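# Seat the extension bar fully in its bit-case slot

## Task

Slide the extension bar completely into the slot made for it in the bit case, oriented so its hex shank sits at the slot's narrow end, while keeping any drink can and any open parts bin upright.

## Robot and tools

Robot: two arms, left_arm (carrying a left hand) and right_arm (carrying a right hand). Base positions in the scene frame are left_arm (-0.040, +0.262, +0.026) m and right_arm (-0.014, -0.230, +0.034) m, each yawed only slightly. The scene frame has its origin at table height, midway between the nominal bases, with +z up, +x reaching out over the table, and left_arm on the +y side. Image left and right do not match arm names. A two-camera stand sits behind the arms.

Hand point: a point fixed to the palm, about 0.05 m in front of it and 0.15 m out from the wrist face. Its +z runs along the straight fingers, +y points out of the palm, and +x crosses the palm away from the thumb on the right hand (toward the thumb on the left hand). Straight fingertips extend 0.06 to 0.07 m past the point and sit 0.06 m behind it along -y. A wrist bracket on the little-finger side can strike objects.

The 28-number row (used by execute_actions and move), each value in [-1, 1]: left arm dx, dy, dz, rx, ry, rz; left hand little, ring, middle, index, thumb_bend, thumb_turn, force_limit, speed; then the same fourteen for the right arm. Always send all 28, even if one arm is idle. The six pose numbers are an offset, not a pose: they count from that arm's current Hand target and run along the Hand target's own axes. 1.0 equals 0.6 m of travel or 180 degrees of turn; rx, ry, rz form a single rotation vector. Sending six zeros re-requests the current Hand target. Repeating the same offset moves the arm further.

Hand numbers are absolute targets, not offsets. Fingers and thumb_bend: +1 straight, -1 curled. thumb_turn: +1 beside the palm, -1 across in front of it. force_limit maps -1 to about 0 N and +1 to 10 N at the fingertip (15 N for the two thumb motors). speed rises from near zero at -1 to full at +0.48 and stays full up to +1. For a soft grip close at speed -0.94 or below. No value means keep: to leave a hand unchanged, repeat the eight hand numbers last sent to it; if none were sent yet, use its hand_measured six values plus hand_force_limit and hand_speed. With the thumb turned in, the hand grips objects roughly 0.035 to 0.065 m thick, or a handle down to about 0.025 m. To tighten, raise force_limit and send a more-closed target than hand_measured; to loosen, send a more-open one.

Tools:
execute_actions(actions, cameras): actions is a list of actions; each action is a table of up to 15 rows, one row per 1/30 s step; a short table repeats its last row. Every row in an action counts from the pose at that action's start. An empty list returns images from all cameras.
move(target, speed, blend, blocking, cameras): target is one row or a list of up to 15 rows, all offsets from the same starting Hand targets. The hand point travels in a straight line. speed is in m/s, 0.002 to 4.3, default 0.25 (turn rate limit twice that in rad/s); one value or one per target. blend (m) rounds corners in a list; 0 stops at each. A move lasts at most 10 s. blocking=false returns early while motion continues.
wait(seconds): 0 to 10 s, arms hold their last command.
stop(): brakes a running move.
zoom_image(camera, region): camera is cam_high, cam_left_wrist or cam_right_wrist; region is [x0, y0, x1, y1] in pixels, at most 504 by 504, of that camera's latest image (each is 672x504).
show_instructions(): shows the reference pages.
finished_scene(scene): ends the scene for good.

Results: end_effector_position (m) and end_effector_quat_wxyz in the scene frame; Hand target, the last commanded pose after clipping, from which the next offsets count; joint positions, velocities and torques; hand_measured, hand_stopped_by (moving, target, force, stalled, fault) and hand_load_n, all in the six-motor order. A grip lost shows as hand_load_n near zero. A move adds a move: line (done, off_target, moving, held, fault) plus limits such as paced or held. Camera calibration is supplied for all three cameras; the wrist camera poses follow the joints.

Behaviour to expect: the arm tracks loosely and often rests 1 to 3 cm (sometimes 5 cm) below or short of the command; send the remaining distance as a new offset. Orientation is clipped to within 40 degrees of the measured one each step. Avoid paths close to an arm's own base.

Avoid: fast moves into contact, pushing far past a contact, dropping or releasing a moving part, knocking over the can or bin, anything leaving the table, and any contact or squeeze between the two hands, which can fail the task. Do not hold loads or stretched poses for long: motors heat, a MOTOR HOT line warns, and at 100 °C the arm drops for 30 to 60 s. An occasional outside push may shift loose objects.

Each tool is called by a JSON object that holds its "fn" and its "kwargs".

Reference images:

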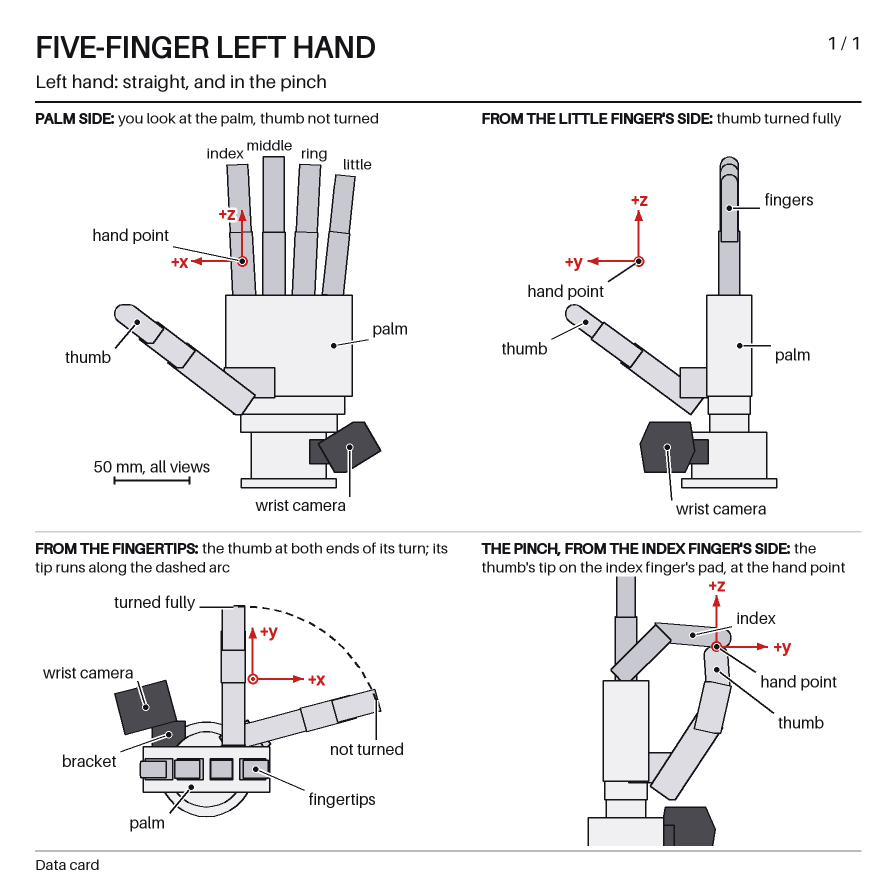

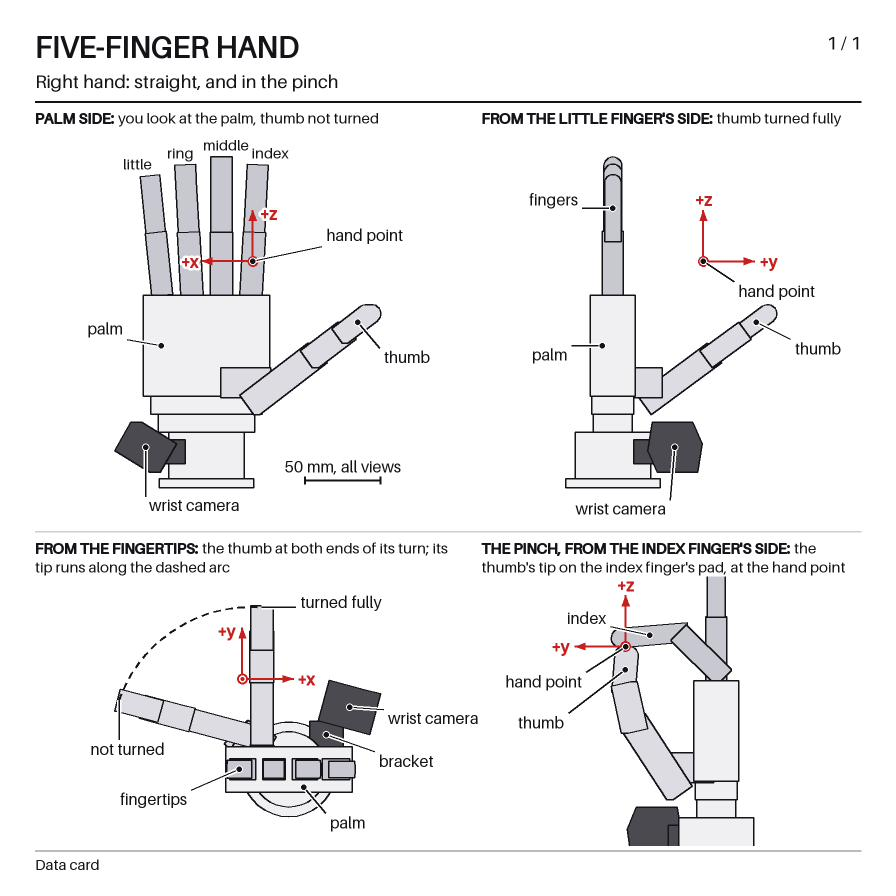

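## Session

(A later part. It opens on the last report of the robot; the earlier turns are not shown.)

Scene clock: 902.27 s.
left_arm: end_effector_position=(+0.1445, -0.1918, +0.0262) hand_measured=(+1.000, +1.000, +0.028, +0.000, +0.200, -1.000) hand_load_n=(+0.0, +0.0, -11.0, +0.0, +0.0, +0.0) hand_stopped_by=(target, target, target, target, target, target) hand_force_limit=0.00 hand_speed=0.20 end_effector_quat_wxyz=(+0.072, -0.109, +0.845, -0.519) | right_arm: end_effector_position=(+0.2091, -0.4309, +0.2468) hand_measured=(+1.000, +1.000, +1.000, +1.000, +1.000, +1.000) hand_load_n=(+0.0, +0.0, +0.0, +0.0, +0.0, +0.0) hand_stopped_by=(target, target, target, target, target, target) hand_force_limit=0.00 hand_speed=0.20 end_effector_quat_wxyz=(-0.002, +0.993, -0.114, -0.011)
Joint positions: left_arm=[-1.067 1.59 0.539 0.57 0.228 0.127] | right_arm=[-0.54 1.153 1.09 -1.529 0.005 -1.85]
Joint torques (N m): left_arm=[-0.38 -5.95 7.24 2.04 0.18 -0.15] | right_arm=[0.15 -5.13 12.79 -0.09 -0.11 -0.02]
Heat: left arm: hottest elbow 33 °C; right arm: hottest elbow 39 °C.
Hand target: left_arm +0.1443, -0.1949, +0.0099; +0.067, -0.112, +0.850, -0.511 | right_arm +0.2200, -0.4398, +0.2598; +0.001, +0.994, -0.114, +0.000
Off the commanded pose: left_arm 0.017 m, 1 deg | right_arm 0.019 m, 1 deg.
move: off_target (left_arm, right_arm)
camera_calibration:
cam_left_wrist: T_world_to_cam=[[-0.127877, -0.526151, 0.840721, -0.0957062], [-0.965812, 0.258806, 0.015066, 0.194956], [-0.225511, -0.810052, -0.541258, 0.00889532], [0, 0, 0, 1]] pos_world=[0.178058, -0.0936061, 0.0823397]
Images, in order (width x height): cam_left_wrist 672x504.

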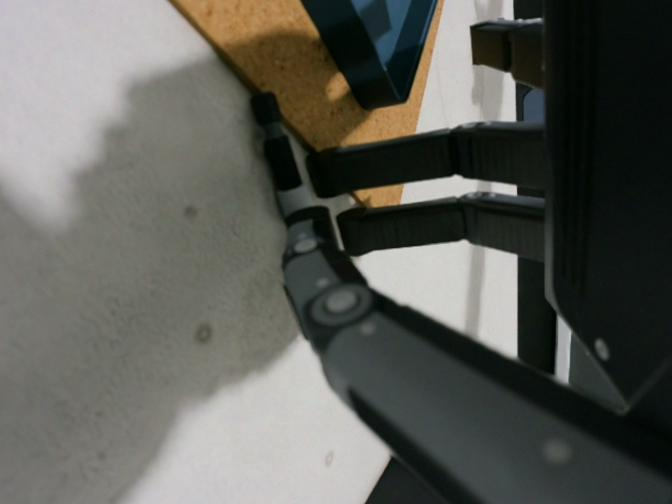

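{"fn": "move", "kwargs": {"target": [[0,-0.0368,-0.0196,0,0,0,1,1,1,0.0,0.2,-1,0,0.2, 0,0,0,0,0,0,1,1,1,1,1,1,0,0.2],[-0.0043,-0.0005,-0.0012,0,0,0,1,1,1,0.0,0.2,-1,0,0.2, 0,0,0,0,0,0,1,1,1,1,1,1,0,0.2]], "speed": 0.05, "cameras": ["cam_left_wrist"]}}

{"fn": "zoom_image", "kwargs": {"camera": "cam_left_wrist", "region": [200, 80, 420, 280]}}

Scene clock: 946.23 s.
left_arm: end_effector_position=(+0.1420, -0.1823, +0.0267) hand_measured=(+1.000, +1.000, +0.182, +0.000, +0.200, -1.000) hand_load_n=(+0.0, +0.0, -17.5, +0.0, +0.0, +0.0) hand_stopped_by=(target, target, stalled, target, target, target) hand_force_limit=0.00 hand_speed=0.20 end_effector_quat_wxyz=(+0.068, -0.111, +0.846, -0.516) | right_arm: end_effector_position=(+0.2091, -0.4309, +0.2468) hand_measured=(+1.000, +1.000, +1.000, +1.000, +1.000, +1.000) hand_load_n=(+0.0, +0.0, +0.0, +0.0, -0.5, +0.0) hand_stopped_by=(target, target, target, target, target, target) hand_force_limit=0.00 hand_speed=0.20 end_effector_quat_wxyz=(-0.002, +0.993, -0.114, -0.011)
Joint positions: left_arm=[-1.057 1.568 0.518 0.559 0.24 0.127] | right_arm=[-0.54 1.153 1.09 -1.529 0.005 -1.85]
Joint torques (N m): left_arm=[-0.03 -4.31 8.96 2.22 -0.04 -0.15] | right_arm=[0.15 -5.13 12.78 -0.1 -0.11 -0.03]
Heat: left arm: hottest elbow 33 °C; right arm: hottest elbow 39 °C.
Hand target: left_arm +0.1468, -0.1938, +0.0106; +0.067, -0.112, +0.850, -0.511 | right_arm +0.2200, -0.4398, +0.2598; +0.001, +0.994, -0.114, +0.000
Off the commanded pose: left_arm 0.020 m, 1 deg | right_arm 0.019 m, 1 deg.
move: off_target (left_arm, right_arm)
camera_calibration:
cam_left_wrist: T_world_to_cam=[[-0.120238, -0.530534, 0.839093, -0.0931292], [-0.96556, 0.25894, 0.0253593, 0.189809], [-0.230729, -0.807146, -0.543397, 0.017662], [0, 0, 0, 1]] pos_world=[0.17615, -0.0843016, 0.0829281]
Images, in order (width x height): cam_left_wrist 672x504.

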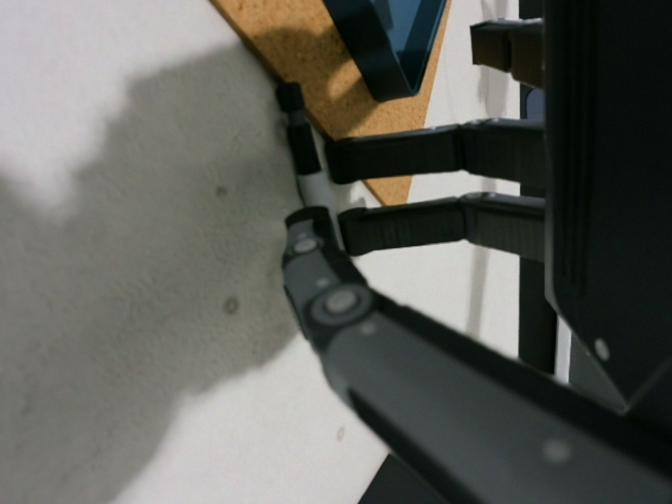

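Scaled by 2.291 from the camera's 672x504 image, which has a finer 960x720 frame.

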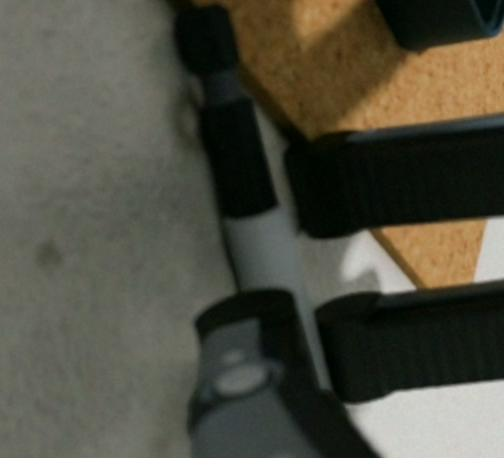

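{"fn": "move", "kwargs": {"target": [0,-0.0663,-0.0353,0,0,0,1,1,1,0.0,0.2,-1,0,0.2, 0,0,0,0,0,0,1,1,1,1,1,1,0,0.2], "speed": 0.1, "cameras": ["cam_left_wrist","cam_high"]}}

{"fn": "zoom_image", "kwargs": {"camera": "cam_left_wrist", "region": [150, 80, 400, 300]}}

{"fn": "zoom_image", "kwargs": {"camera": "cam_high", "region": [250, 90, 350, 190]}}

Scene clock: 953.53 s.
left_arm: end_effector_position=(+0.1407, -0.1791, +0.0419) hand_measured=(+1.000, +1.000, +0.184, +0.000, +0.200, -1.000) hand_load_n=(+0.0, +0.0, +0.0, +0.0, +0.0, +0.0) hand_stopped_by=(target, target, stalled, target, target, target) hand_force_limit=0.00 hand_speed=0.20 end_effector_quat_wxyz=(+0.063, -0.116, +0.856, -0.501) | right_arm: end_effector_position=(+0.2091, -0.4309, +0.2468) hand_measured=(+1.000, +1.000, +1.000, +1.000, +1.000, +1.000) hand_load_n=(+0.0, +0.0, +0.0, +0.0, +0.0, +0.0) hand_stopped_by=(target, target, target, target, target, target) hand_force_limit=0.00 hand_speed=0.20 end_effector_quat_wxyz=(-0.002, +0.993, -0.114, -0.011)
Joint positions: left_arm=[-1.057 1.499 0.541 0.428 0.237 0.127] | right_arm=[-0.54 1.153 1.09 -1.529 0.005 -1.85]
Joint torques (N m): left_arm=[-0.09 -9.47 10.14 0.76 0.11 -0.15] | right_arm=[0.15 -5.19 12.77 -0.09 -0.11 -0.03]
Heat: left arm: hottest elbow 33 °C; right arm: hottest elbow 39 °C.
Hand target: left_arm +0.1467, -0.1938, +0.0557; +0.067, -0.112, +0.850, -0.511 | right_arm +0.2200, -0.4398, +0.2598; +0.001, +0.994, -0.114, +0.000
Off the commanded pose: left_arm 0.021 m, 2 deg | right_arm 0.019 m, 1 deg.
move: off_target (left_arm, right_arm)
camera_calibration:
cam_left_wrist: T_world_to_cam=[[-0.10367, -0.558929, 0.822709, -0.111184], [-0.965458, 0.255354, 0.0518229, 0.185546], [-0.239047, -0.788919, -0.566095, 0.0335398], [0, 0, 0, 1]] pos_world=[0.175628, -0.0830639, 0.100844]
Images, in order (width x height): cam_high 672x504, cam_left_wrist 672x504.

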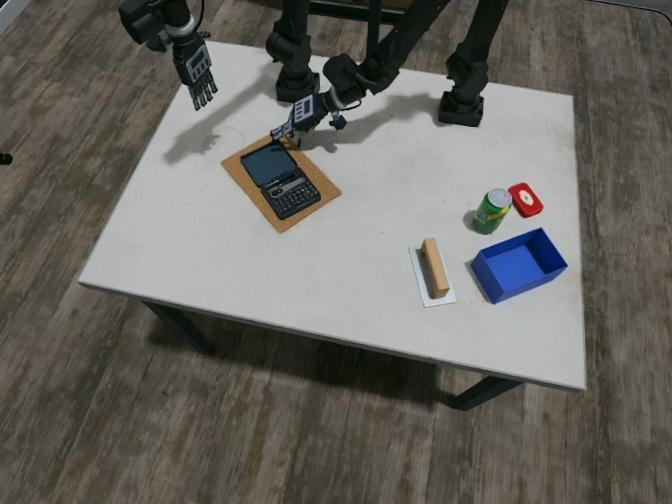

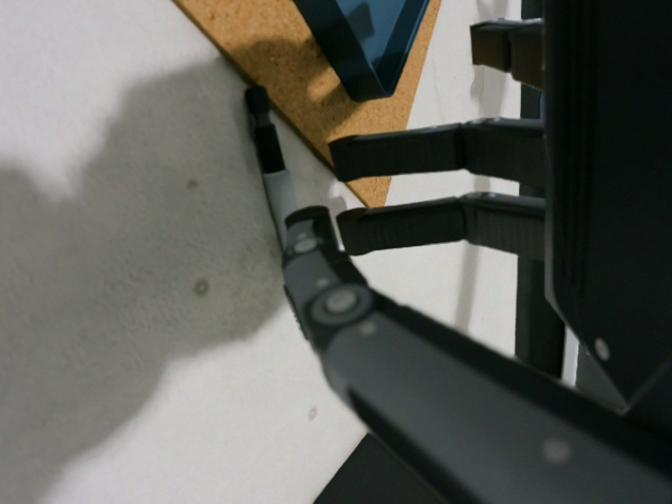

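Scaled by 2.016 from the camera's 672x504 image, which has a finer 960x720 frame.

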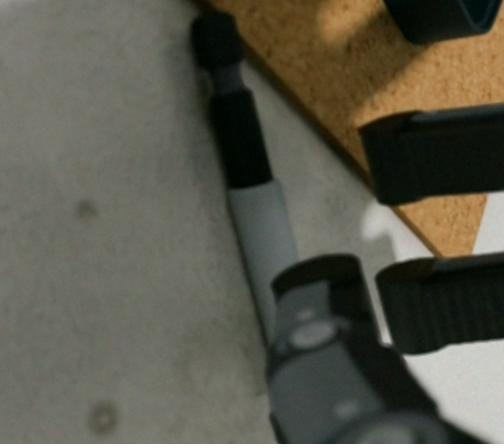

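Scaled by 5.040 from the camera's 672x504 image, which has a finer 960x720 frame.

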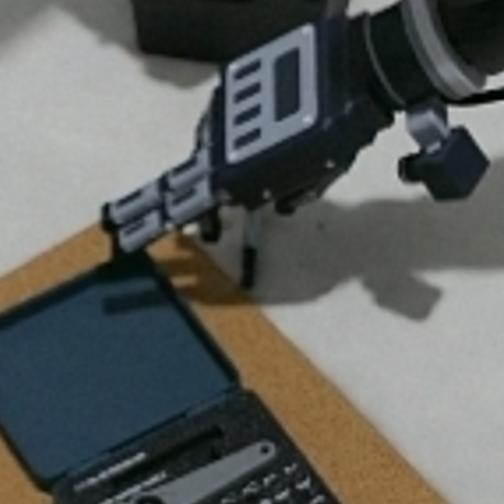

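{"fn": "move", "kwargs": {"target": [0,0,0,0,0,0,1,1,0.95,0.0,0.2,-1,0,0.2, 0,0,0,0,0,0,1,1,1,1,1,1,0,0.2], "speed": 0.1, "cameras": ["cam_left_wrist"]}}

{"fn": "zoom_image", "kwargs": {"camera": "cam_left_wrist", "region": [150, 80, 400, 300]}}

Scene clock: 964.10 s.
left_arm: end_effector_position=(+0.1408, -0.1791, +0.0419) hand_measured=(+1.000, +1.000, +0.950, +0.000, +0.200, -1.000) hand_load_n=(-0.5, +0.0, +0.0, +0.0, +0.0, +0.0) hand_stopped_by=(target, target, target, target, target, target) hand_force_limit=0.00 hand_speed=0.20 end_effector_quat_wxyz=(+0.063, -0.116, +0.856, -0.501) | right_arm: end_effector_position=(+0.2091, -0.4309, +0.2468) hand_measured=(+1.000, +1.000, +1.000, +1.000, +1.000, +1.000) hand_load_n=(+0.0, +0.0, +0.0, +0.0, +0.0, +0.0) hand_stopped_by=(target, target, target, target, target, target) hand_force_limit=0.00 hand_speed=0.20 end_effector_quat_wxyz=(-0.002, +0.993, -0.114, -0.011)
Joint positions: left_arm=[-1.057 1.499 0.541 0.428 0.237 0.127] | right_arm=[-0.54 1.153 1.09 -1.529 0.005 -1.85]
Joint torques (N m): left_arm=[0.09 -10.11 10.11 0.9 0.11 -0.13] | right_arm=[0.26 -5.25 12.81 -0.1 -0.11 -0.02]
Heat: left arm: hottest elbow 33 °C; right arm: hottest elbow 39 °C.
Hand target: left_arm +0.1467, -0.1938, +0.0557; +0.067, -0.112, +0.850, -0.511 | right_arm +0.2200, -0.4398, +0.2598; +0.001, +0.994, -0.114, +0.000
Off the commanded pose: left_arm 0.021 m, 2 deg | right_arm 0.019 m, 1 deg.
move: off_target (left_arm, right_arm)
camera_calibration:
cam_left_wrist: T_world_to_cam=[[-0.103594, -0.559001, 0.82267, -0.111144], [-0.965544, 0.255048, 0.0517191, 0.185521], [-0.238731, -0.788967, -0.566161, 0.0335666], [0, 0, 0, 1]] pos_world=[0.175628, -0.0829631, 0.100844]
Images, in order (width x height): cam_left_wrist 672x504.

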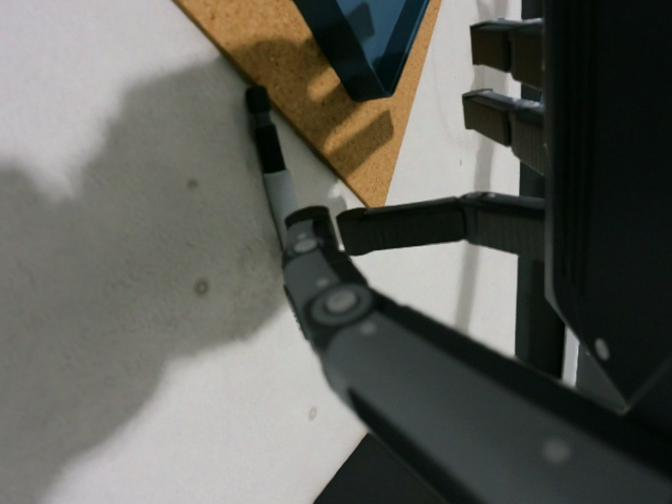

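Scaled by 2.016 from the camera's 672x504 image, which has a finer 960x720 frame.

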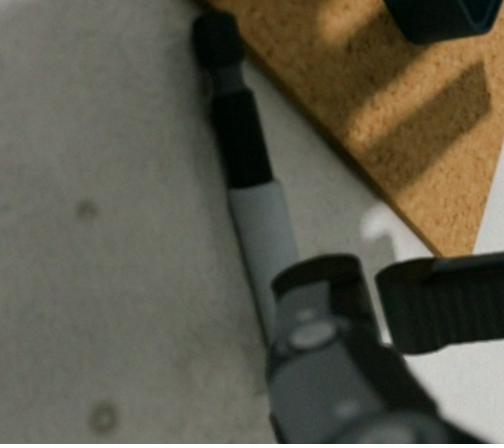

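{"fn": "move", "kwargs": {"target": [[0,-0.021,-0.0112,0,0,0,1,1,0.95,0.0,0.2,-1,0,0.2, 0,0,0,0,0,0,1,1,1,1,1,1,0,0.2],[0.0004,0.0675,0.0361,0,0,0,1,1,0.95,0.0,0.2,-1,0,0.2, 0,0,0,0,0,0,1,1,1,1,1,1,0,0.2]], "speed": 0.05, "cameras": ["cam_left_wrist"]}}

{"fn": "zoom_image", "kwargs": {"camera": "cam_left_wrist", "region": [200, 80, 420, 280]}}

Scene clock: 978.97 s.
left_arm: end_effector_position=(+0.1495, -0.1947, +0.0230) hand_measured=(+1.000, +1.000, +0.950, +0.000, +0.200, -1.000) hand_load_n=(+0.0, +0.0, +0.0, +0.0, -1.0, +0.5) hand_stopped_by=(target, target, target, target, target, target) hand_force_limit=0.00 hand_speed=0.20 end_effector_quat_wxyz=(+0.071, -0.111, +0.844, -0.519) | right_arm: end_effector_position=(+0.2091, -0.4309, +0.2468) hand_measured=(+1.000, +1.000, +1.000, +1.000, +1.000, +1.000) hand_load_n=(+0.0, +0.0, +0.0, +0.0, +0.0, +0.0) hand_stopped_by=(target, target, target, target, target, target) hand_force_limit=0.00 hand_speed=0.20 end_effector_quat_wxyz=(-0.002, +0.993, -0.114, -0.011)
Joint positions: left_arm=[-1.058 1.612 0.551 0.579 0.237 0.127] | right_arm=[-0.54 1.153 1.09 -1.529 0.005 -1.85]
Joint torques (N m): left_arm=[-0.15 -8.06 6.38 1.59 0.03 -0.15] | right_arm=[0.09 -5.13 12.81 -0.06 -0.11 -0.04]
Heat: left arm: hottest elbow 33 °C; right arm: hottest elbow 39 °C.
Hand target: left_arm +0.1466, -0.1940, +0.0098; +0.067, -0.112, +0.850, -0.511 | right_arm +0.2200, -0.4398, +0.2598; +0.001, +0.994, -0.114, +0.000
Off the commanded pose: left_arm 0.014 m, 1 deg | right_arm 0.019 m, 1 deg.
move: off_target (left_arm, right_arm)
camera_calibration:
cam_left_wrist: T_world_to_cam=[[-0.124079, -0.524906, 0.842068, -0.0942049], [-0.966108, 0.2575, 0.0181568, 0.200312], [-0.226363, -0.811275, -0.539066, 0.00582351], [0, 0, 0, 1]] pos_world=[0.183153, -0.0963047, 0.0788291]
Images, in order (width x height): cam_left_wrist 672x504.

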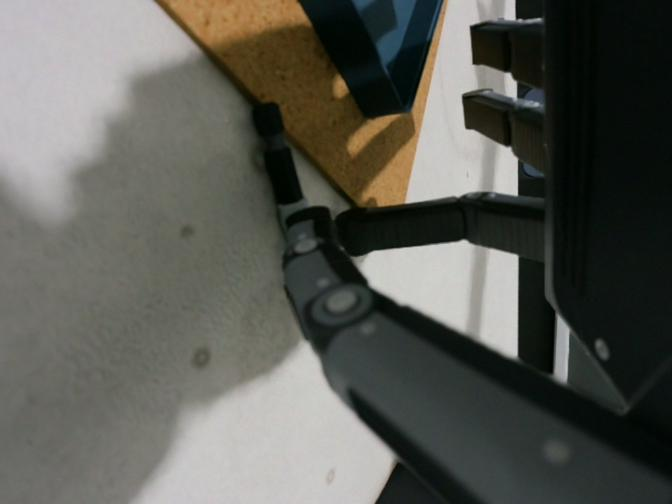

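Scaled by 2.291 from the camera's 672x504 image, which has a finer 960x720 frame.

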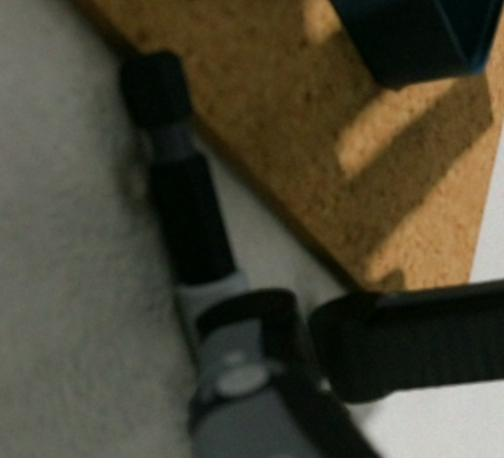

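{"fn": "move", "kwargs": {"target": [[0,-0.0589,-0.0313,0,0,0,1,1,0.95,0.0,0.2,-1,0,0.2, 0,0,0,0,0,0,1,1,1,1,1,1,0,0.2],[-0.0017,-0.0533,-0.0417,0,0,0,1,1,0.0,0.0,0.2,-1,0,0.2, 0,0,0,0,0,0,1,1,1,1,1,1,0,0.2],[-0.0017,0.0052,-0.0105,0,0,0,1,1,0.0,0.0,0.2,-1,0,0.2, 0,0,0,0,0,0,1,1,1,1,1,1,0,0.2]], "speed": [0.08,0.08,0.04], "cameras": ["cam_left_wrist"]}}

{"fn": "zoom_image", "kwargs": {"camera": "cam_left_wrist", "region": [200, 60, 420, 280]}}

Scene clock: 1009.17 s.
left_arm: end_effector_position=(+0.1454, -0.1899, +0.0260) hand_measured=(+1.000, +1.000, +0.000, +0.000, +0.200, -1.000) hand_load_n=(+0.0, +0.0, -5.0, +0.0, +0.0, +0.0) hand_stopped_by=(target, target, target, target, target, target) hand_force_limit=0.00 hand_speed=0.20 end_effector_quat_wxyz=(+0.069, -0.109, +0.844, -0.521) | right_arm: end_effector_position=(+0.2091, -0.4309, +0.2468) hand_measured=(+1.000, +1.000, +1.000, +1.000, +1.000, +1.000) hand_load_n=(+0.0, +0.0, +0.0, +0.0, +0.0, +0.0) hand_stopped_by=(target, target, target, target, target, target) hand_force_limit=0.00 hand_speed=0.20 end_effector_quat_wxyz=(-0.002, +0.993, -0.114, -0.011)
Joint positions: left_arm=[-1.058 1.592 0.534 0.579 0.243 0.127] | right_arm=[-0.54 1.153 1.09 -1.529 0.005 -1.85]
Joint torques (N m): left_arm=[-0.03 -7 6.32 1.74 0.09 -0.12] | right_arm=[0.15 -5.3 12.79 -0.14 -0.11 -0.02]
Heat: left arm: hottest elbow 33 °C; right arm: hottest elbow 39 °C.
Hand target: left_arm +0.1457, -0.1869, +0.0098; +0.067, -0.112, +0.850, -0.511 | right_arm +0.2200, -0.4398, +0.2598; +0.001, +0.994, -0.114, +0.000
Off the commanded pose: left_arm 0.016 m, 1 deg | right_arm 0.019 m, 1 deg.
move: off_target (left_arm, right_arm)
camera_calibration:
cam_left_wrist: T_world_to_cam=[[-0.126118, -0.520926, 0.844234, -0.0936312], [-0.964754, 0.262547, 0.0178795, 0.195779], [-0.230965, -0.812223, -0.535677, 0.0107807], [0, 0, 0, 1]] pos_world=[0.17956, -0.0914197, 0.0813212]
Images, in order (width x height): cam_left_wrist 672x504.

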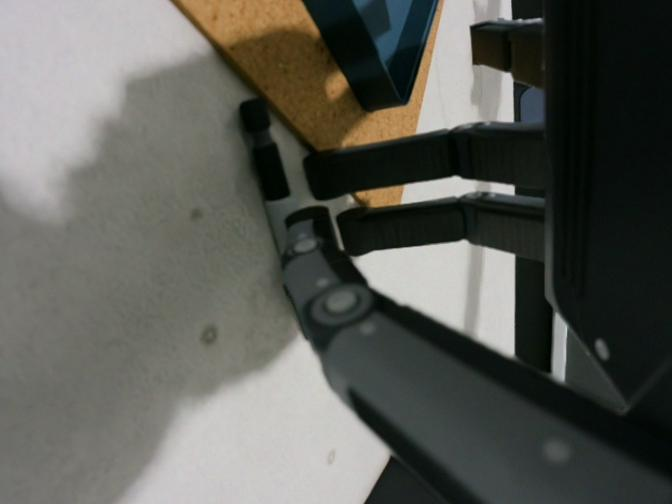

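Scaled by 2.291 from the camera's 672x504 image, which has a finer 960x720 frame.

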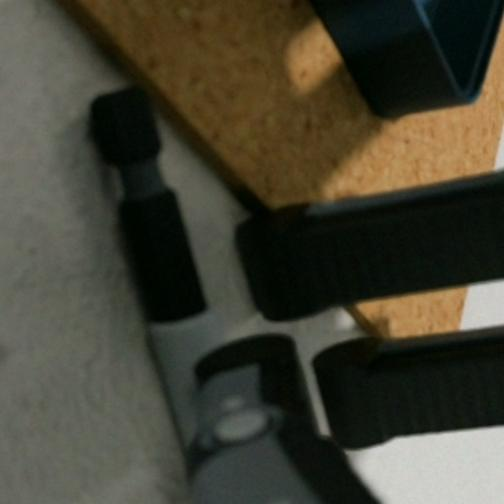

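{"fn": "move", "kwargs": {"target": [[0,-0.0589,-0.0313,0,0,0,1,1,0.0,0.0,0.2,-1,0,0.2, 0,0,0,0,0,0,1,1,1,1,1,1,0,0.2],[0,-0.0559,-0.0293,0,0,0,1,1,1,0.0,0.2,-1,0,0.2, 0,0,0,0,0,0,1,1,1,1,1,1,0,0.2],[0,-0.002,0.0005,0,0,0,1,1,1,0.0,0.2,-1,0,0.2, 0,0,0,0,0,0,1,1,1,1,1,1,0,0.2]], "speed": [0.08,0.08,0.04], "cameras": ["cam_left_wrist"]}}

{"fn": "zoom_image", "kwargs": {"camera": "cam_left_wrist", "region": [200, 60, 420, 280]}}

Scene clock: 1031.40 s.
left_arm: end_effector_position=(+0.1450, -0.1891, +0.0225) hand_measured=(+1.000, +1.000, +1.000, +0.000, +0.200, -1.000) hand_load_n=(+0.0, +0.0, +0.0, +0.0, -1.0, +0.0) hand_stopped_by=(target, target, target, target, target, target) hand_force_limit=0.00 hand_speed=0.20 end_effector_quat_wxyz=(+0.068, -0.110, +0.845, -0.518) | right_arm: end_effector_position=(+0.2091, -0.4309, +0.2468) hand_measured=(+1.000, +1.000, +1.000, +1.000, +1.000, +1.000) hand_load_n=(+0.0, +0.0, +0.0, +0.0, +0.0, +0.0) hand_stopped_by=(target, target, target, target, target, target) hand_force_limit=0.00 hand_speed=0.20 end_effector_quat_wxyz=(-0.002, +0.993, -0.114, -0.011)
Joint positions: left_arm=[-1.058 1.6 0.534 0.58 0.242 0.127] | right_arm=[-0.54 1.153 1.09 -1.529 0.005 -1.85]
Joint torques (N m): left_arm=[0.73 -7.53 6.38 1.55 0.07 -0.08] | right_arm=[0.21 -5.19 12.79 -0.08 -0.12 -0.02]
Heat: left arm: hottest elbow 33 °C; right arm: hottest elbow 40 °C.
Hand target: left_arm +0.1460, -0.1877, +0.0107; +0.067, -0.112, +0.850, -0.511 | right_arm +0.2200, -0.4398, +0.2598; +0.001, +0.994, -0.114, +0.000
Off the commanded pose: left_arm 0.012 m, 1 deg | right_arm 0.019 m, 1 deg.
move: off_target (left_arm, right_arm); target 2's new numbers were sent with left_arm's hand 0.011 m and 1 deg from that target
camera_calibration:
cam_left_wrist: T_world_to_cam=[[-0.123073, -0.526049, 0.841502, -0.0917126], [-0.964798, 0.26201, 0.022685, 0.195112], [-0.232416, -0.809088, -0.539778, 0.010325], [0, 0, 0, 1]] pos_world=[0.179356, -0.0910129, 0.0783235]
Images, in order (width x height): cam_left_wrist 672x504.

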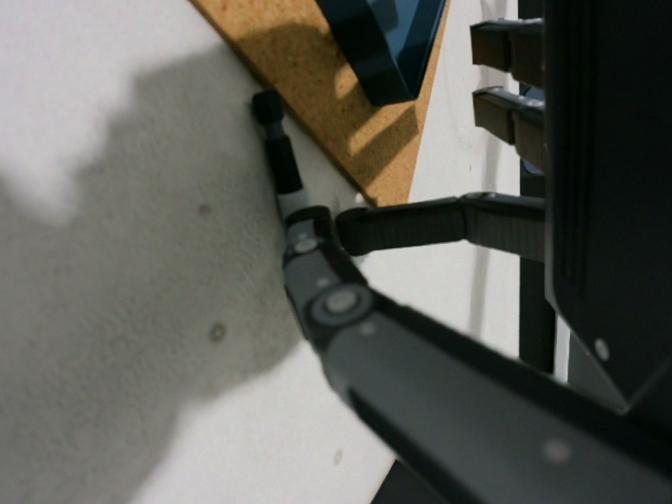

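Scaled by 2.291 from the camera's 672x504 image, which has a finer 960x720 frame.

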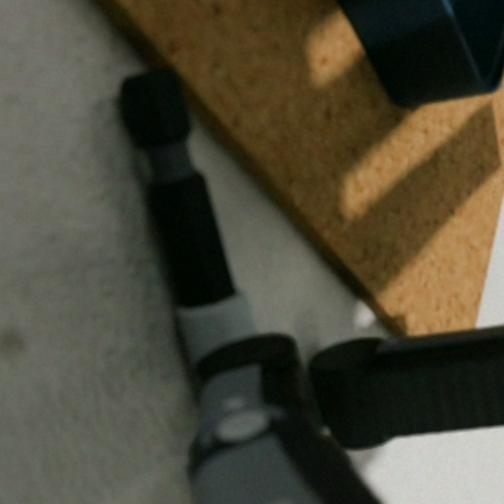

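{"fn": "move", "kwargs": {"target": [0,0,0,0,0,0,1,1,1,-0.5,0.2,-1,-0.5,-0.7, 0,0,0,0,0,0,1,1,1,1,1,1,0,0.2], "speed": 0.05, "cameras": ["cam_left_wrist"]}}

{"fn": "zoom_image", "kwargs": {"camera": "cam_left_wrist", "region": [200, 60, 420, 280]}}

Scene clock: 1045.83 s.
left_arm: end_effector_position=(+0.1452, -0.1895, +0.0228) hand_measured=(+1.000, +1.000, +1.000, -0.246, +0.200, -1.000) hand_load_n=(+0.0, +0.0, +0.0, +0.5, +0.0, +0.5) hand_stopped_by=(target, target, target, force, target, target) hand_force_limit=-0.50 hand_speed=-0.70 end_effector_quat_wxyz=(+0.068, -0.110, +0.845, -0.519) | right_arm: end_effector_position=(+0.2091, -0.4309, +0.2468) hand_measured=(+1.000, +1.000, +1.000, +1.000, +1.000, +1.000) hand_load_n=(+0.0, +0.0, +0.0, +0.0, +0.0, +0.0) hand_stopped_by=(target, target, target, target, target, target) hand_force_limit=0.00 hand_speed=0.20 end_effector_quat_wxyz=(-0.002, +0.993, -0.114, -0.011)
Joint positions: left_arm=[-1.058 1.6 0.534 0.583 0.242 0.127] | right_arm=[-0.54 1.153 1.09 -1.529 0.005 -1.85]
Joint torques (N m): left_arm=[0.85 -7.94 6.37 1.63 0.12 -0.12] | right_arm=[0.15 -5.01 12.81 -0.13 -0.11 -0.03]
Heat: left arm: hottest elbow 33 °C; right arm: hottest elbow 40 °C.
Hand target: left_arm +0.1460, -0.1877, +0.0107; +0.067, -0.112, +0.850, -0.511 | right_arm +0.2200, -0.4398, +0.2598; +0.001, +0.994, -0.114, +0.000
Off the commanded pose: left_arm 0.012 m, 1 deg | right_arm 0.019 m, 1 deg.
move: off_target (left_arm, right_arm)
camera_calibration:
cam_left_wrist: T_world_to_cam=[[-0.124092, -0.52435, 0.842412, -0.091708], [-0.964819, 0.262076, 0.0210034, 0.1954], [-0.231789, -0.810169, -0.538424, 0.00997536], [0, 0, 0, 1]] pos_world=[0.179457, -0.0912149, 0.0785228]
Images, in order (width x height): cam_left_wrist 672x504.

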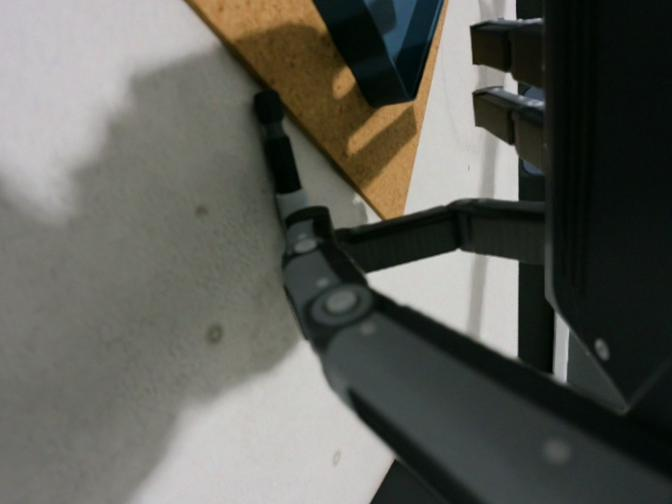

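Scaled by 2.291 from the camera's 672x504 image, which has a finer 960x720 frame.

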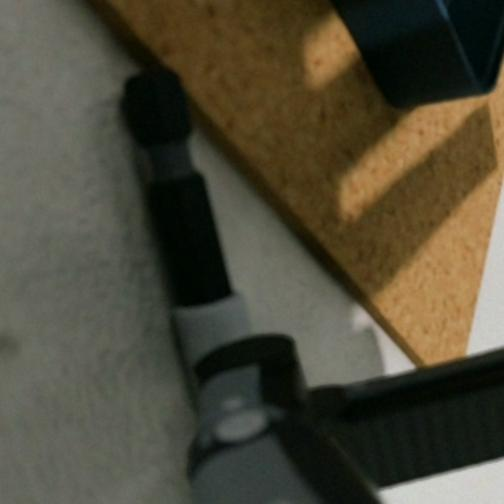

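{"fn": "move", "kwargs": {"target": [[0,-0.0589,-0.0313,0,0,0,1,1,1,0.0,0.2,-1,0,0.2, 0,0,0,0,0,0,1,1,1,1,1,1,0,0.2],[-0.0027,-0.0525,-0.0432,0,0,0,1,1,1,0.0,0.2,-1,0,0.2, 0,0,0,0,0,0,1,1,1,1,1,1,0,0.2],[-0.0027,0.0077,-0.0112,0,0,0,1,1,1,0.0,0.2,-1,0,0.2, 0,0,0,0,0,0,1,1,1,1,1,1,0,0.2]], "speed": [0.08,0.08,0.04], "cameras": ["cam_left_wrist"]}}

{"fn": "zoom_image", "kwargs": {"camera": "cam_left_wrist", "region": [200, 60, 420, 280]}}

Scene clock: 1072.53 s.
left_arm: end_effector_position=(+0.1438, -0.1849, +0.0218) hand_measured=(+1.000, +1.000, +1.000, +0.000, +0.200, -1.000) hand_load_n=(+0.0, +0.0, +0.5, -1.0, +0.0, +0.0) hand_stopped_by=(target, target, target, target, target, target) hand_force_limit=0.00 hand_speed=0.20 end_effector_quat_wxyz=(+0.066, -0.110, +0.846, -0.518) | right_arm: end_effector_position=(+0.2091, -0.4309, +0.2468) hand_measured=(+1.000, +1.000, +1.000, +1.000, +1.000, +1.000) hand_load_n=(+0.0, +0.0, +0.0, +0.0, +0.0, +0.0) hand_stopped_by=(target, target, target, target, target, target) hand_force_limit=0.00 hand_speed=0.20 end_effector_quat_wxyz=(-0.002, +0.993, -0.114, -0.011)
Joint positions: left_arm=[-1.053 1.595 0.523 0.583 0.25 0.127] | right_arm=[-0.54 1.153 1.09 -1.529 0.005 -1.85]
Joint torques (N m): left_arm=[0.73 -8.06 5.55 1.63 0.22 -0.01] | right_arm=[0.09 -5.3 12.82 -0.12 -0.11 -0.03]
Heat: left arm: hottest shoulder 32 °C; right arm: hottest elbow 40 °C.
Hand target: left_arm +0.1455, -0.1795, +0.0099; +0.067, -0.112, +0.850, -0.511 | right_arm +0.2200, -0.4398, +0.2598; +0.001, +0.994, -0.114, +0.000
Off the commanded pose: left_arm 0.013 m, 1 deg | right_arm 0.019 m, 1 deg.
move: off_target (left_arm, right_arm)
camera_calibration:
cam_left_wrist: T_world_to_cam=[[-0.120564, -0.525756, 0.842048, -0.0894002], [-0.964305, 0.26347, 0.0264362, 0.192909], [-0.235753, -0.808804, -0.538754, 0.0136153], [0, 0, 0, 1]] pos_world=[0.178455, -0.0868163, 0.0775148]
Images, in order (width x height): cam_left_wrist 672x504.

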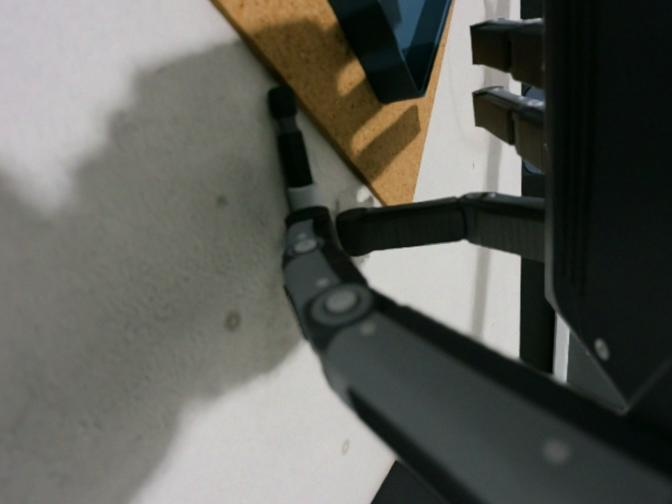

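Scaled by 2.291 from the camera's 672x504 image, which has a finer 960x720 frame.

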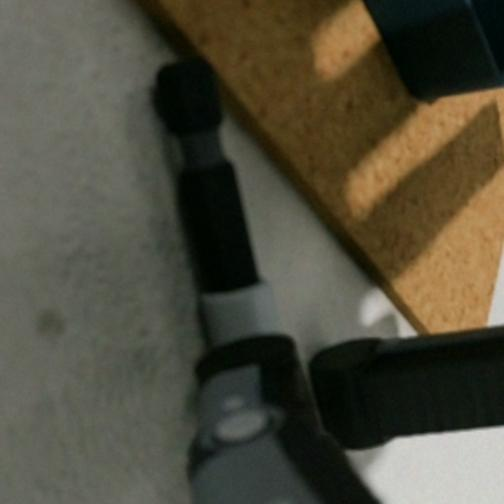

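{"fn": "move", "kwargs": {"target": [0,0,0,0,0,0,1,1,1,-0.5,0.2,-1,-0.5,-0.85, 0,0,0,0,0,0,1,1,1,1,1,1,0,0.2], "speed": 0.05, "cameras": ["cam_left_wrist"]}}

{"fn": "zoom_image", "kwargs": {"camera": "cam_left_wrist", "region": [200, 60, 420, 280]}}

Scene clock: 1086.43 s.
left_arm: end_effector_position=(+0.1436, -0.1847, +0.0201) hand_measured=(+1.000, +1.000, +1.000, -0.178, +0.200, -1.000) hand_load_n=(+0.0, -0.5, +0.0, +4.0, +2.5, -0.5) hand_stopped_by=(target, target, target, force, target, target) hand_force_limit=-0.50 hand_speed=-0.85 end_effector_quat_wxyz=(+0.066, -0.111, +0.846, -0.517) | right_arm: end_effector_position=(+0.2091, -0.4309, +0.2468) hand_measured=(+1.000, +1.000, +1.000, +1.000, +1.000, +1.000) hand_load_n=(+0.0, +0.5, +0.0, +0.0, +0.0, +0.0) hand_stopped_by=(target, target, target, target, target, target) hand_force_limit=0.00 hand_speed=0.20 end_effector_quat_wxyz=(-0.002, +0.993, -0.114, -0.011)
Joint positions: left_arm=[-1.053 1.599 0.523 0.585 0.25 0.127] | right_arm=[-0.54 1.153 1.09 -1.529 0.005 -1.85]
Joint torques (N m): left_arm=[1.2 -8.29 5.57 1.77 0.18 -0.08] | right_arm=[0.15 -5.13 12.77 -0.12 -0.11 -0.03]
Heat: left arm: hottest shoulder 32 °C; right arm: hottest elbow 40 °C.
Hand target: left_arm +0.1455, -0.1795, +0.0100; +0.067, -0.112, +0.850, -0.511 | right_arm +0.2200, -0.4398, +0.2598; +0.001, +0.994, -0.114, +0.000
Off the commanded pose: left_arm 0.012 m, 1 deg | right_arm 0.019 m, 1 deg.
move: off_target (left_arm, right_arm)
camera_calibration:
cam_left_wrist: T_world_to_cam=[[-0.119447, -0.527673, 0.841008, -0.0883826], [-0.964269, 0.263406, 0.0283153, 0.192669], [-0.236468, -0.807576, -0.540282, 0.0132165], [0, 0, 0, 1]] pos_world=[0.178353, -0.086714, 0.0760155]
Images, in order (width x height): cam_left_wrist 672x504.

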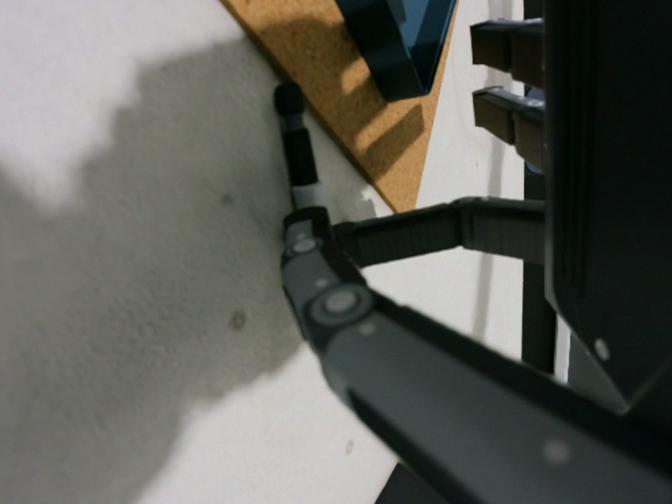

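Scaled by 2.291 from the camera's 672x504 image, which has a finer 960x720 frame.

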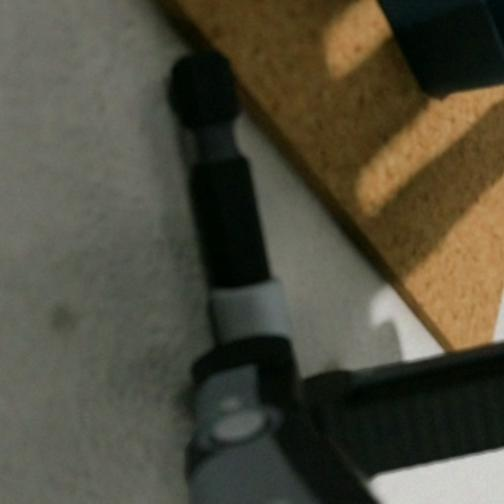

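{"fn": "move", "kwargs": {"target": [0,-0.0736,-0.0391,0,0,0,1,1,1,-0.5,0.2,-1,-0.5,-0.85, 0,0,0,0,0,0,1,1,1,1,1,1,0,0.2], "speed": 0.06, "cameras": ["cam_left_wrist"]}}

{"fn": "zoom_image", "kwargs": {"camera": "cam_left_wrist", "region": [180, 40, 420, 280]}}

Scene clock: 1093.10 s.
left_arm: end_effector_position=(+0.1365, -0.1728, +0.0500) hand_measured=(+1.000, +1.000, +1.000, -0.178, +0.200, -1.000) hand_load_n=(-0.5, +0.0, +0.0, +0.0, +0.0, +0.0) hand_stopped_by=(target, target, target, force, target, target) hand_force_limit=-0.50 hand_speed=-0.85 end_effector_quat_wxyz=(+0.060, -0.114, +0.854, -0.505) | right_arm: end_effector_position=(+0.2091, -0.4309, +0.2468) hand_measured=(+1.000, +1.000, +1.000, +1.000, +1.000, +1.000) hand_load_n=(+0.0, +0.0, +0.0, +0.0, +0.0, +0.0) hand_stopped_by=(target, target, target, target, target, target) hand_force_limit=0.00 hand_speed=0.20 end_effector_quat_wxyz=(-0.002, +0.993, -0.114, -0.011)
Joint positions: left_arm=[-1.053 1.459 0.523 0.414 0.25 0.127] | right_arm=[-0.54 1.153 1.09 -1.529 0.005 -1.85]
Joint torques (N m): left_arm=[0.97 -9.52 8.99 0.87 0.2 -0.09] | right_arm=[0.26 -5.25 12.75 -0.1 -0.11 -0.02]
Heat: left arm: hottest shoulder 33 °C; right arm: hottest elbow 40 °C.
Hand target: left_arm +0.1455, -0.1795, +0.0599; +0.067, -0.112, +0.850, -0.511 | right_arm +0.2200, -0.4398, +0.2598; +0.001, +0.994, -0.114, +0.000
Off the commanded pose: left_arm 0.015 m, 1 deg | right_arm 0.019 m, 1 deg.
move: off_target (left_arm, right_arm)
camera_calibration:
cam_left_wrist: T_world_to_cam=[[-0.106115, -0.550143, 0.828301, -0.113141], [-0.96364, 0.262333, 0.0507837, 0.180533], [-0.245229, -0.792795, -0.557977, 0.0418972], [0, 0, 0, 1]] pos_world=[0.172238, -0.0763876, 0.107924]
Images, in order (width x height): cam_left_wrist 672x504.

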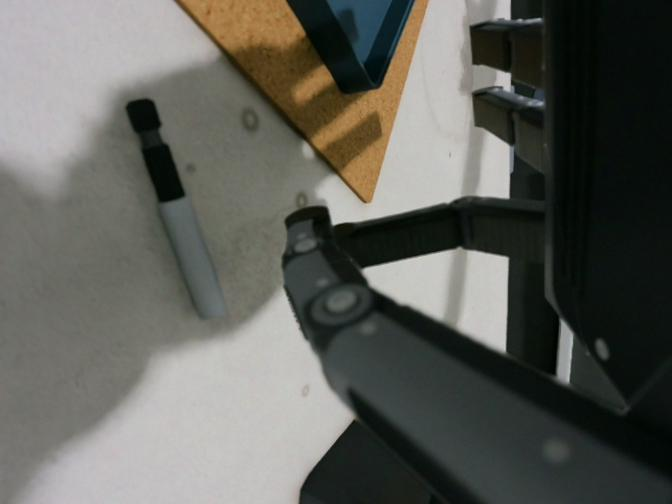

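Scaled by 2.100 from the camera's 672x504 image, which has a finer 960x720 frame.

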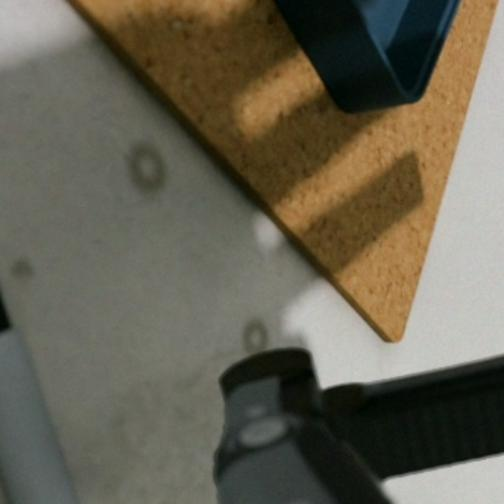

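{"fn": "move", "kwargs": {"target": [[-0.0458,0.0815,-0.1177,-0.0277,0.0336,0.0198,1,1,-0.1,-0.13,0.2,-1,0,0.2, 0,0,0,0,0,0,1,1,1,1,1,1,0,0.2],[-0.0458,0.1345,-0.0895,-0.0277,0.0336,0.0198,1,1,-0.1,-0.13,0.2,-1,0,0.2, 0,0,0,0,0,0,1,1,1,1,1,1,0,0.2]], "speed": [0.1,0.04], "cameras": ["cam_left_wrist"]}}

Scene clock: 1163.13 s.
left_arm: end_effector_position=(+0.1493, -0.0954, +0.0249) hand_measured=(+1.000, +1.000, -0.100, -0.130, +0.200, -1.000) hand_load_n=(+0.0, +0.0, -2.0, +0.0, +0.0, +0.5) hand_stopped_by=(target, target, target, target, target, target) hand_force_limit=0.00 hand_speed=0.20 end_effector_quat_wxyz=(+0.032, -0.061, +0.873, -0.483) | right_arm: end_effector_position=(+0.2091, -0.4309, +0.2468) hand_measured=(+1.000, +1.000, +1.000, +1.000, +1.000, +1.000) hand_load_n=(+0.0, +0.0, +0.0, +0.0, +0.0, +0.0) hand_stopped_by=(target, target, target, target, target, target) hand_force_limit=0.00 hand_speed=0.20 end_effector_quat_wxyz=(-0.002, +0.993, -0.114, -0.011)
Joint positions: left_arm=[-0.849 1.413 0.431 0.331 0.503 0.348] | right_arm=[-0.54 1.153 1.09 -1.529 0.005 -1.85]
Joint torques (N m): left_arm=[1.44 -5.6 6.04 1.57 0.31 -0.01] | right_arm=[0.09 -5.42 12.77 -0.08 -0.12 -0.02]
Heat: left arm: hottest shoulder 33 °C; right arm: hottest elbow 40 °C.
Hand target: left_arm +0.1499, -0.0899, +0.0137; +0.033, -0.061, +0.876, -0.476 | right_arm +0.2200, -0.4398, +0.2598; +0.001, +0.994, -0.114, +0.000
Off the commanded pose: left_arm 0.012 m, 1 deg | right_arm 0.019 m, 1 deg.
move: off_target (left_arm, right_arm)
camera_calibration:
cam_left_wrist: T_world_to_cam=[[-0.172612, -0.578818, 0.796978, -0.0405536], [-0.925112, 0.373076, 0.070589, 0.178073], [-0.338191, -0.72511, -0.599869, 0.113781], [0, 0, 0, 1]] pos_world=[0.196218, -0.00740446, 0.0880038]
Images, in order (width x height): cam_left_wrist 672x504.

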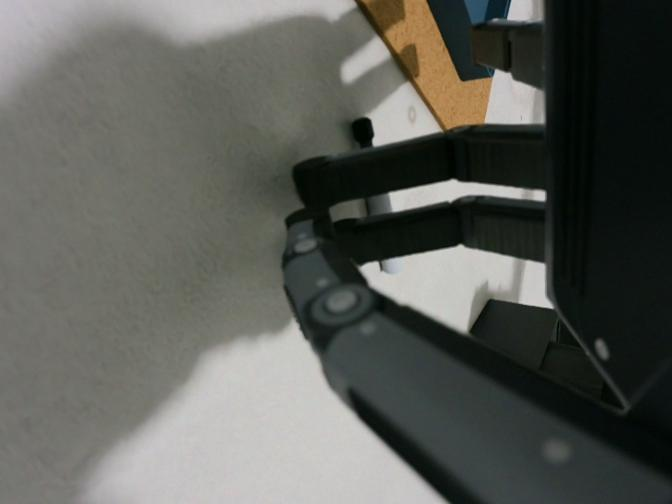

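{"fn": "move", "kwargs": {"target": [[0,-0.028,-0.0182,0,0,0,1,1,1,-0.13,0.2,-1,0,0.2, 0,0,0,0,0,0,1,1,1,1,1,1,0,0.2],[0,-0.028,-0.0182,0,0,0,1,1,0.99,-0.13,0.2,-1,0,0.2, 0,0,0,0,0,0,1,1,1,1,1,1,0,0.2],[0,0.0042,0.0027,0,0,0,1,1,0.99,-0.13,0.2,-1,0,0.2, 0,0,0,0,0,0,1,1,1,1,1,1,0,0.2]], "speed": 0.04, "cameras": []}}

Scene clock: 1172.07 s.
left_arm: end_effector_position=(+0.1501, -0.0936, +0.0201) hand_measured=(+1.000, +1.000, +0.990, -0.130, +0.200, -1.000) hand_load_n=(+0.0, +0.0, +0.0, -1.0, +0.0, +0.0) hand_stopped_by=(target, target, target, target, target, target) hand_force_limit=0.00 hand_speed=0.20 end_effector_quat_wxyz=(+0.032, -0.063, +0.873, -0.482) | right_arm: end_effector_position=(+0.2091, -0.4309, +0.2468) hand_measured=(+1.000, +1.000, +1.000, +1.000, +1.000, +1.000) hand_load_n=(+0.0, +0.0, +0.0, -0.5, -0.5, +0.0) hand_stopped_by=(target, target, target, target, target, target) hand_force_limit=0.00 hand_speed=0.20 end_effector_quat_wxyz=(-0.002, +0.993, -0.114, -0.011)
Joint positions: left_arm=[-0.844 1.428 0.427 0.345 0.504 0.348] | right_arm=[-0.54 1.153 1.09 -1.529 0.005 -1.85]
Joint torques (N m): left_arm=[0.73 -5.77 5.93 1.77 0.27 -0.03] | right_arm=[0.15 -5.25 12.81 -0.09 -0.11 -0.03]
Heat: left arm: hottest shoulder 33 °C; right arm: hottest elbow 40 °C.
Hand target: left_arm +0.1500, -0.0900, +0.0108; +0.033, -0.061, +0.876, -0.477 | right_arm +0.2200, -0.4398, +0.2598; +0.001, +0.994, -0.114, +0.000
Off the commanded pose: left_arm 0.010 m, 1 deg | right_arm 0.019 m, 1 deg.
move: off_target (right_arm)
No camera images: "cameras" was empty.

{"fn": "move", "kwargs": {"target": [[0,-0.028,-0.0182,0,0,0,1,1,0.99,-0.13,0.2,-1,0,0.2, 0,0,0,0,0,0,1,1,1,1,1,1,0,0.2],[0,-0.028,-0.0182,0,0,0,1,1,0.99,0.99,0.2,-1,0,0.2, 0,0,0,0,0,0,1,1,1,1,1,1,0,0.2],[0,0.0112,0.0073,0,0,0,1,1,0.99,0.99,0.2,-1,0,0.2, 0,0,0,0,0,0,1,1,1,1,1,1,0,0.2]], "speed": 0.04, "cameras": ["cam_left_wrist"]}}

Scene clock: 1181.67 s.
left_arm: end_effector_position=(+0.1502, -0.0936, +0.0135) hand_measured=(+1.000, +1.000, +0.990, +0.990, +0.200, -1.000) hand_load_n=(+0.0, +0.0, +0.0, +0.0, +0.0, +0.5) hand_stopped_by=(target, target, target, target, target, target) hand_force_limit=0.00 hand_speed=0.20 end_effector_quat_wxyz=(+0.032, -0.063, +0.873, -0.483) | right_arm: end_effector_position=(+0.2091, -0.4309, +0.2468) hand_measured=(+1.000, +1.000, +1.000, +1.000, +1.000, +1.000) hand_load_n=(+0.0, +0.0, +0.0, +0.0, +0.0, +0.0) hand_stopped_by=(target, target, target, target, target, target) hand_force_limit=0.00 hand_speed=0.20 end_effector_quat_wxyz=(-0.002, +0.993, -0.114, -0.011)
Joint positions: left_arm=[-0.844 1.454 0.421 0.382 0.505 0.348] | right_arm=[-0.54 1.153 1.09 -1.529 0.005 -1.85]
Joint torques (N m): left_arm=[0.32 -5.42 5.9 1.73 0.21 0] | right_arm=[0.21 -5.36 12.81 -0.14 -0.11 -0.02]
Heat: left arm: hottest elbow 33 °C; right arm: hottest elbow 40 °C.
Hand target: left_arm +0.1499, -0.0900, +0.0028; +0.033, -0.061, +0.876, -0.477 | right_arm +0.2200, -0.4398, +0.2598; +0.001, +0.994, -0.114, +0.000
Off the commanded pose: left_arm 0.011 m, 1 deg | right_arm 0.019 m, 1 deg.
move: off_target (left_arm, right_arm)
camera_calibration:
cam_left_wrist: T_world_to_cam=[[-0.169427, -0.579746, 0.796988, -0.0308163], [-0.926493, 0.369408, 0.0717571, 0.178933], [-0.336014, -0.726246, -0.599718, 0.108186], [0, 0, 0, 1]] pos_world=[0.196911, -0.00539506, 0.0766017]
Images, in order (width x height): cam_left_wrist 672x504.

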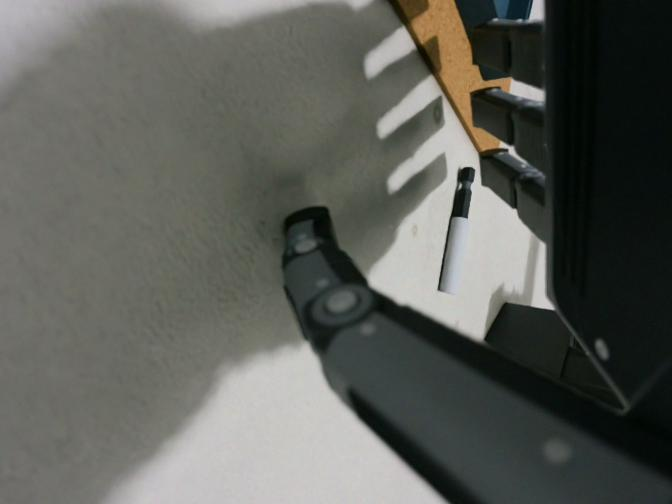

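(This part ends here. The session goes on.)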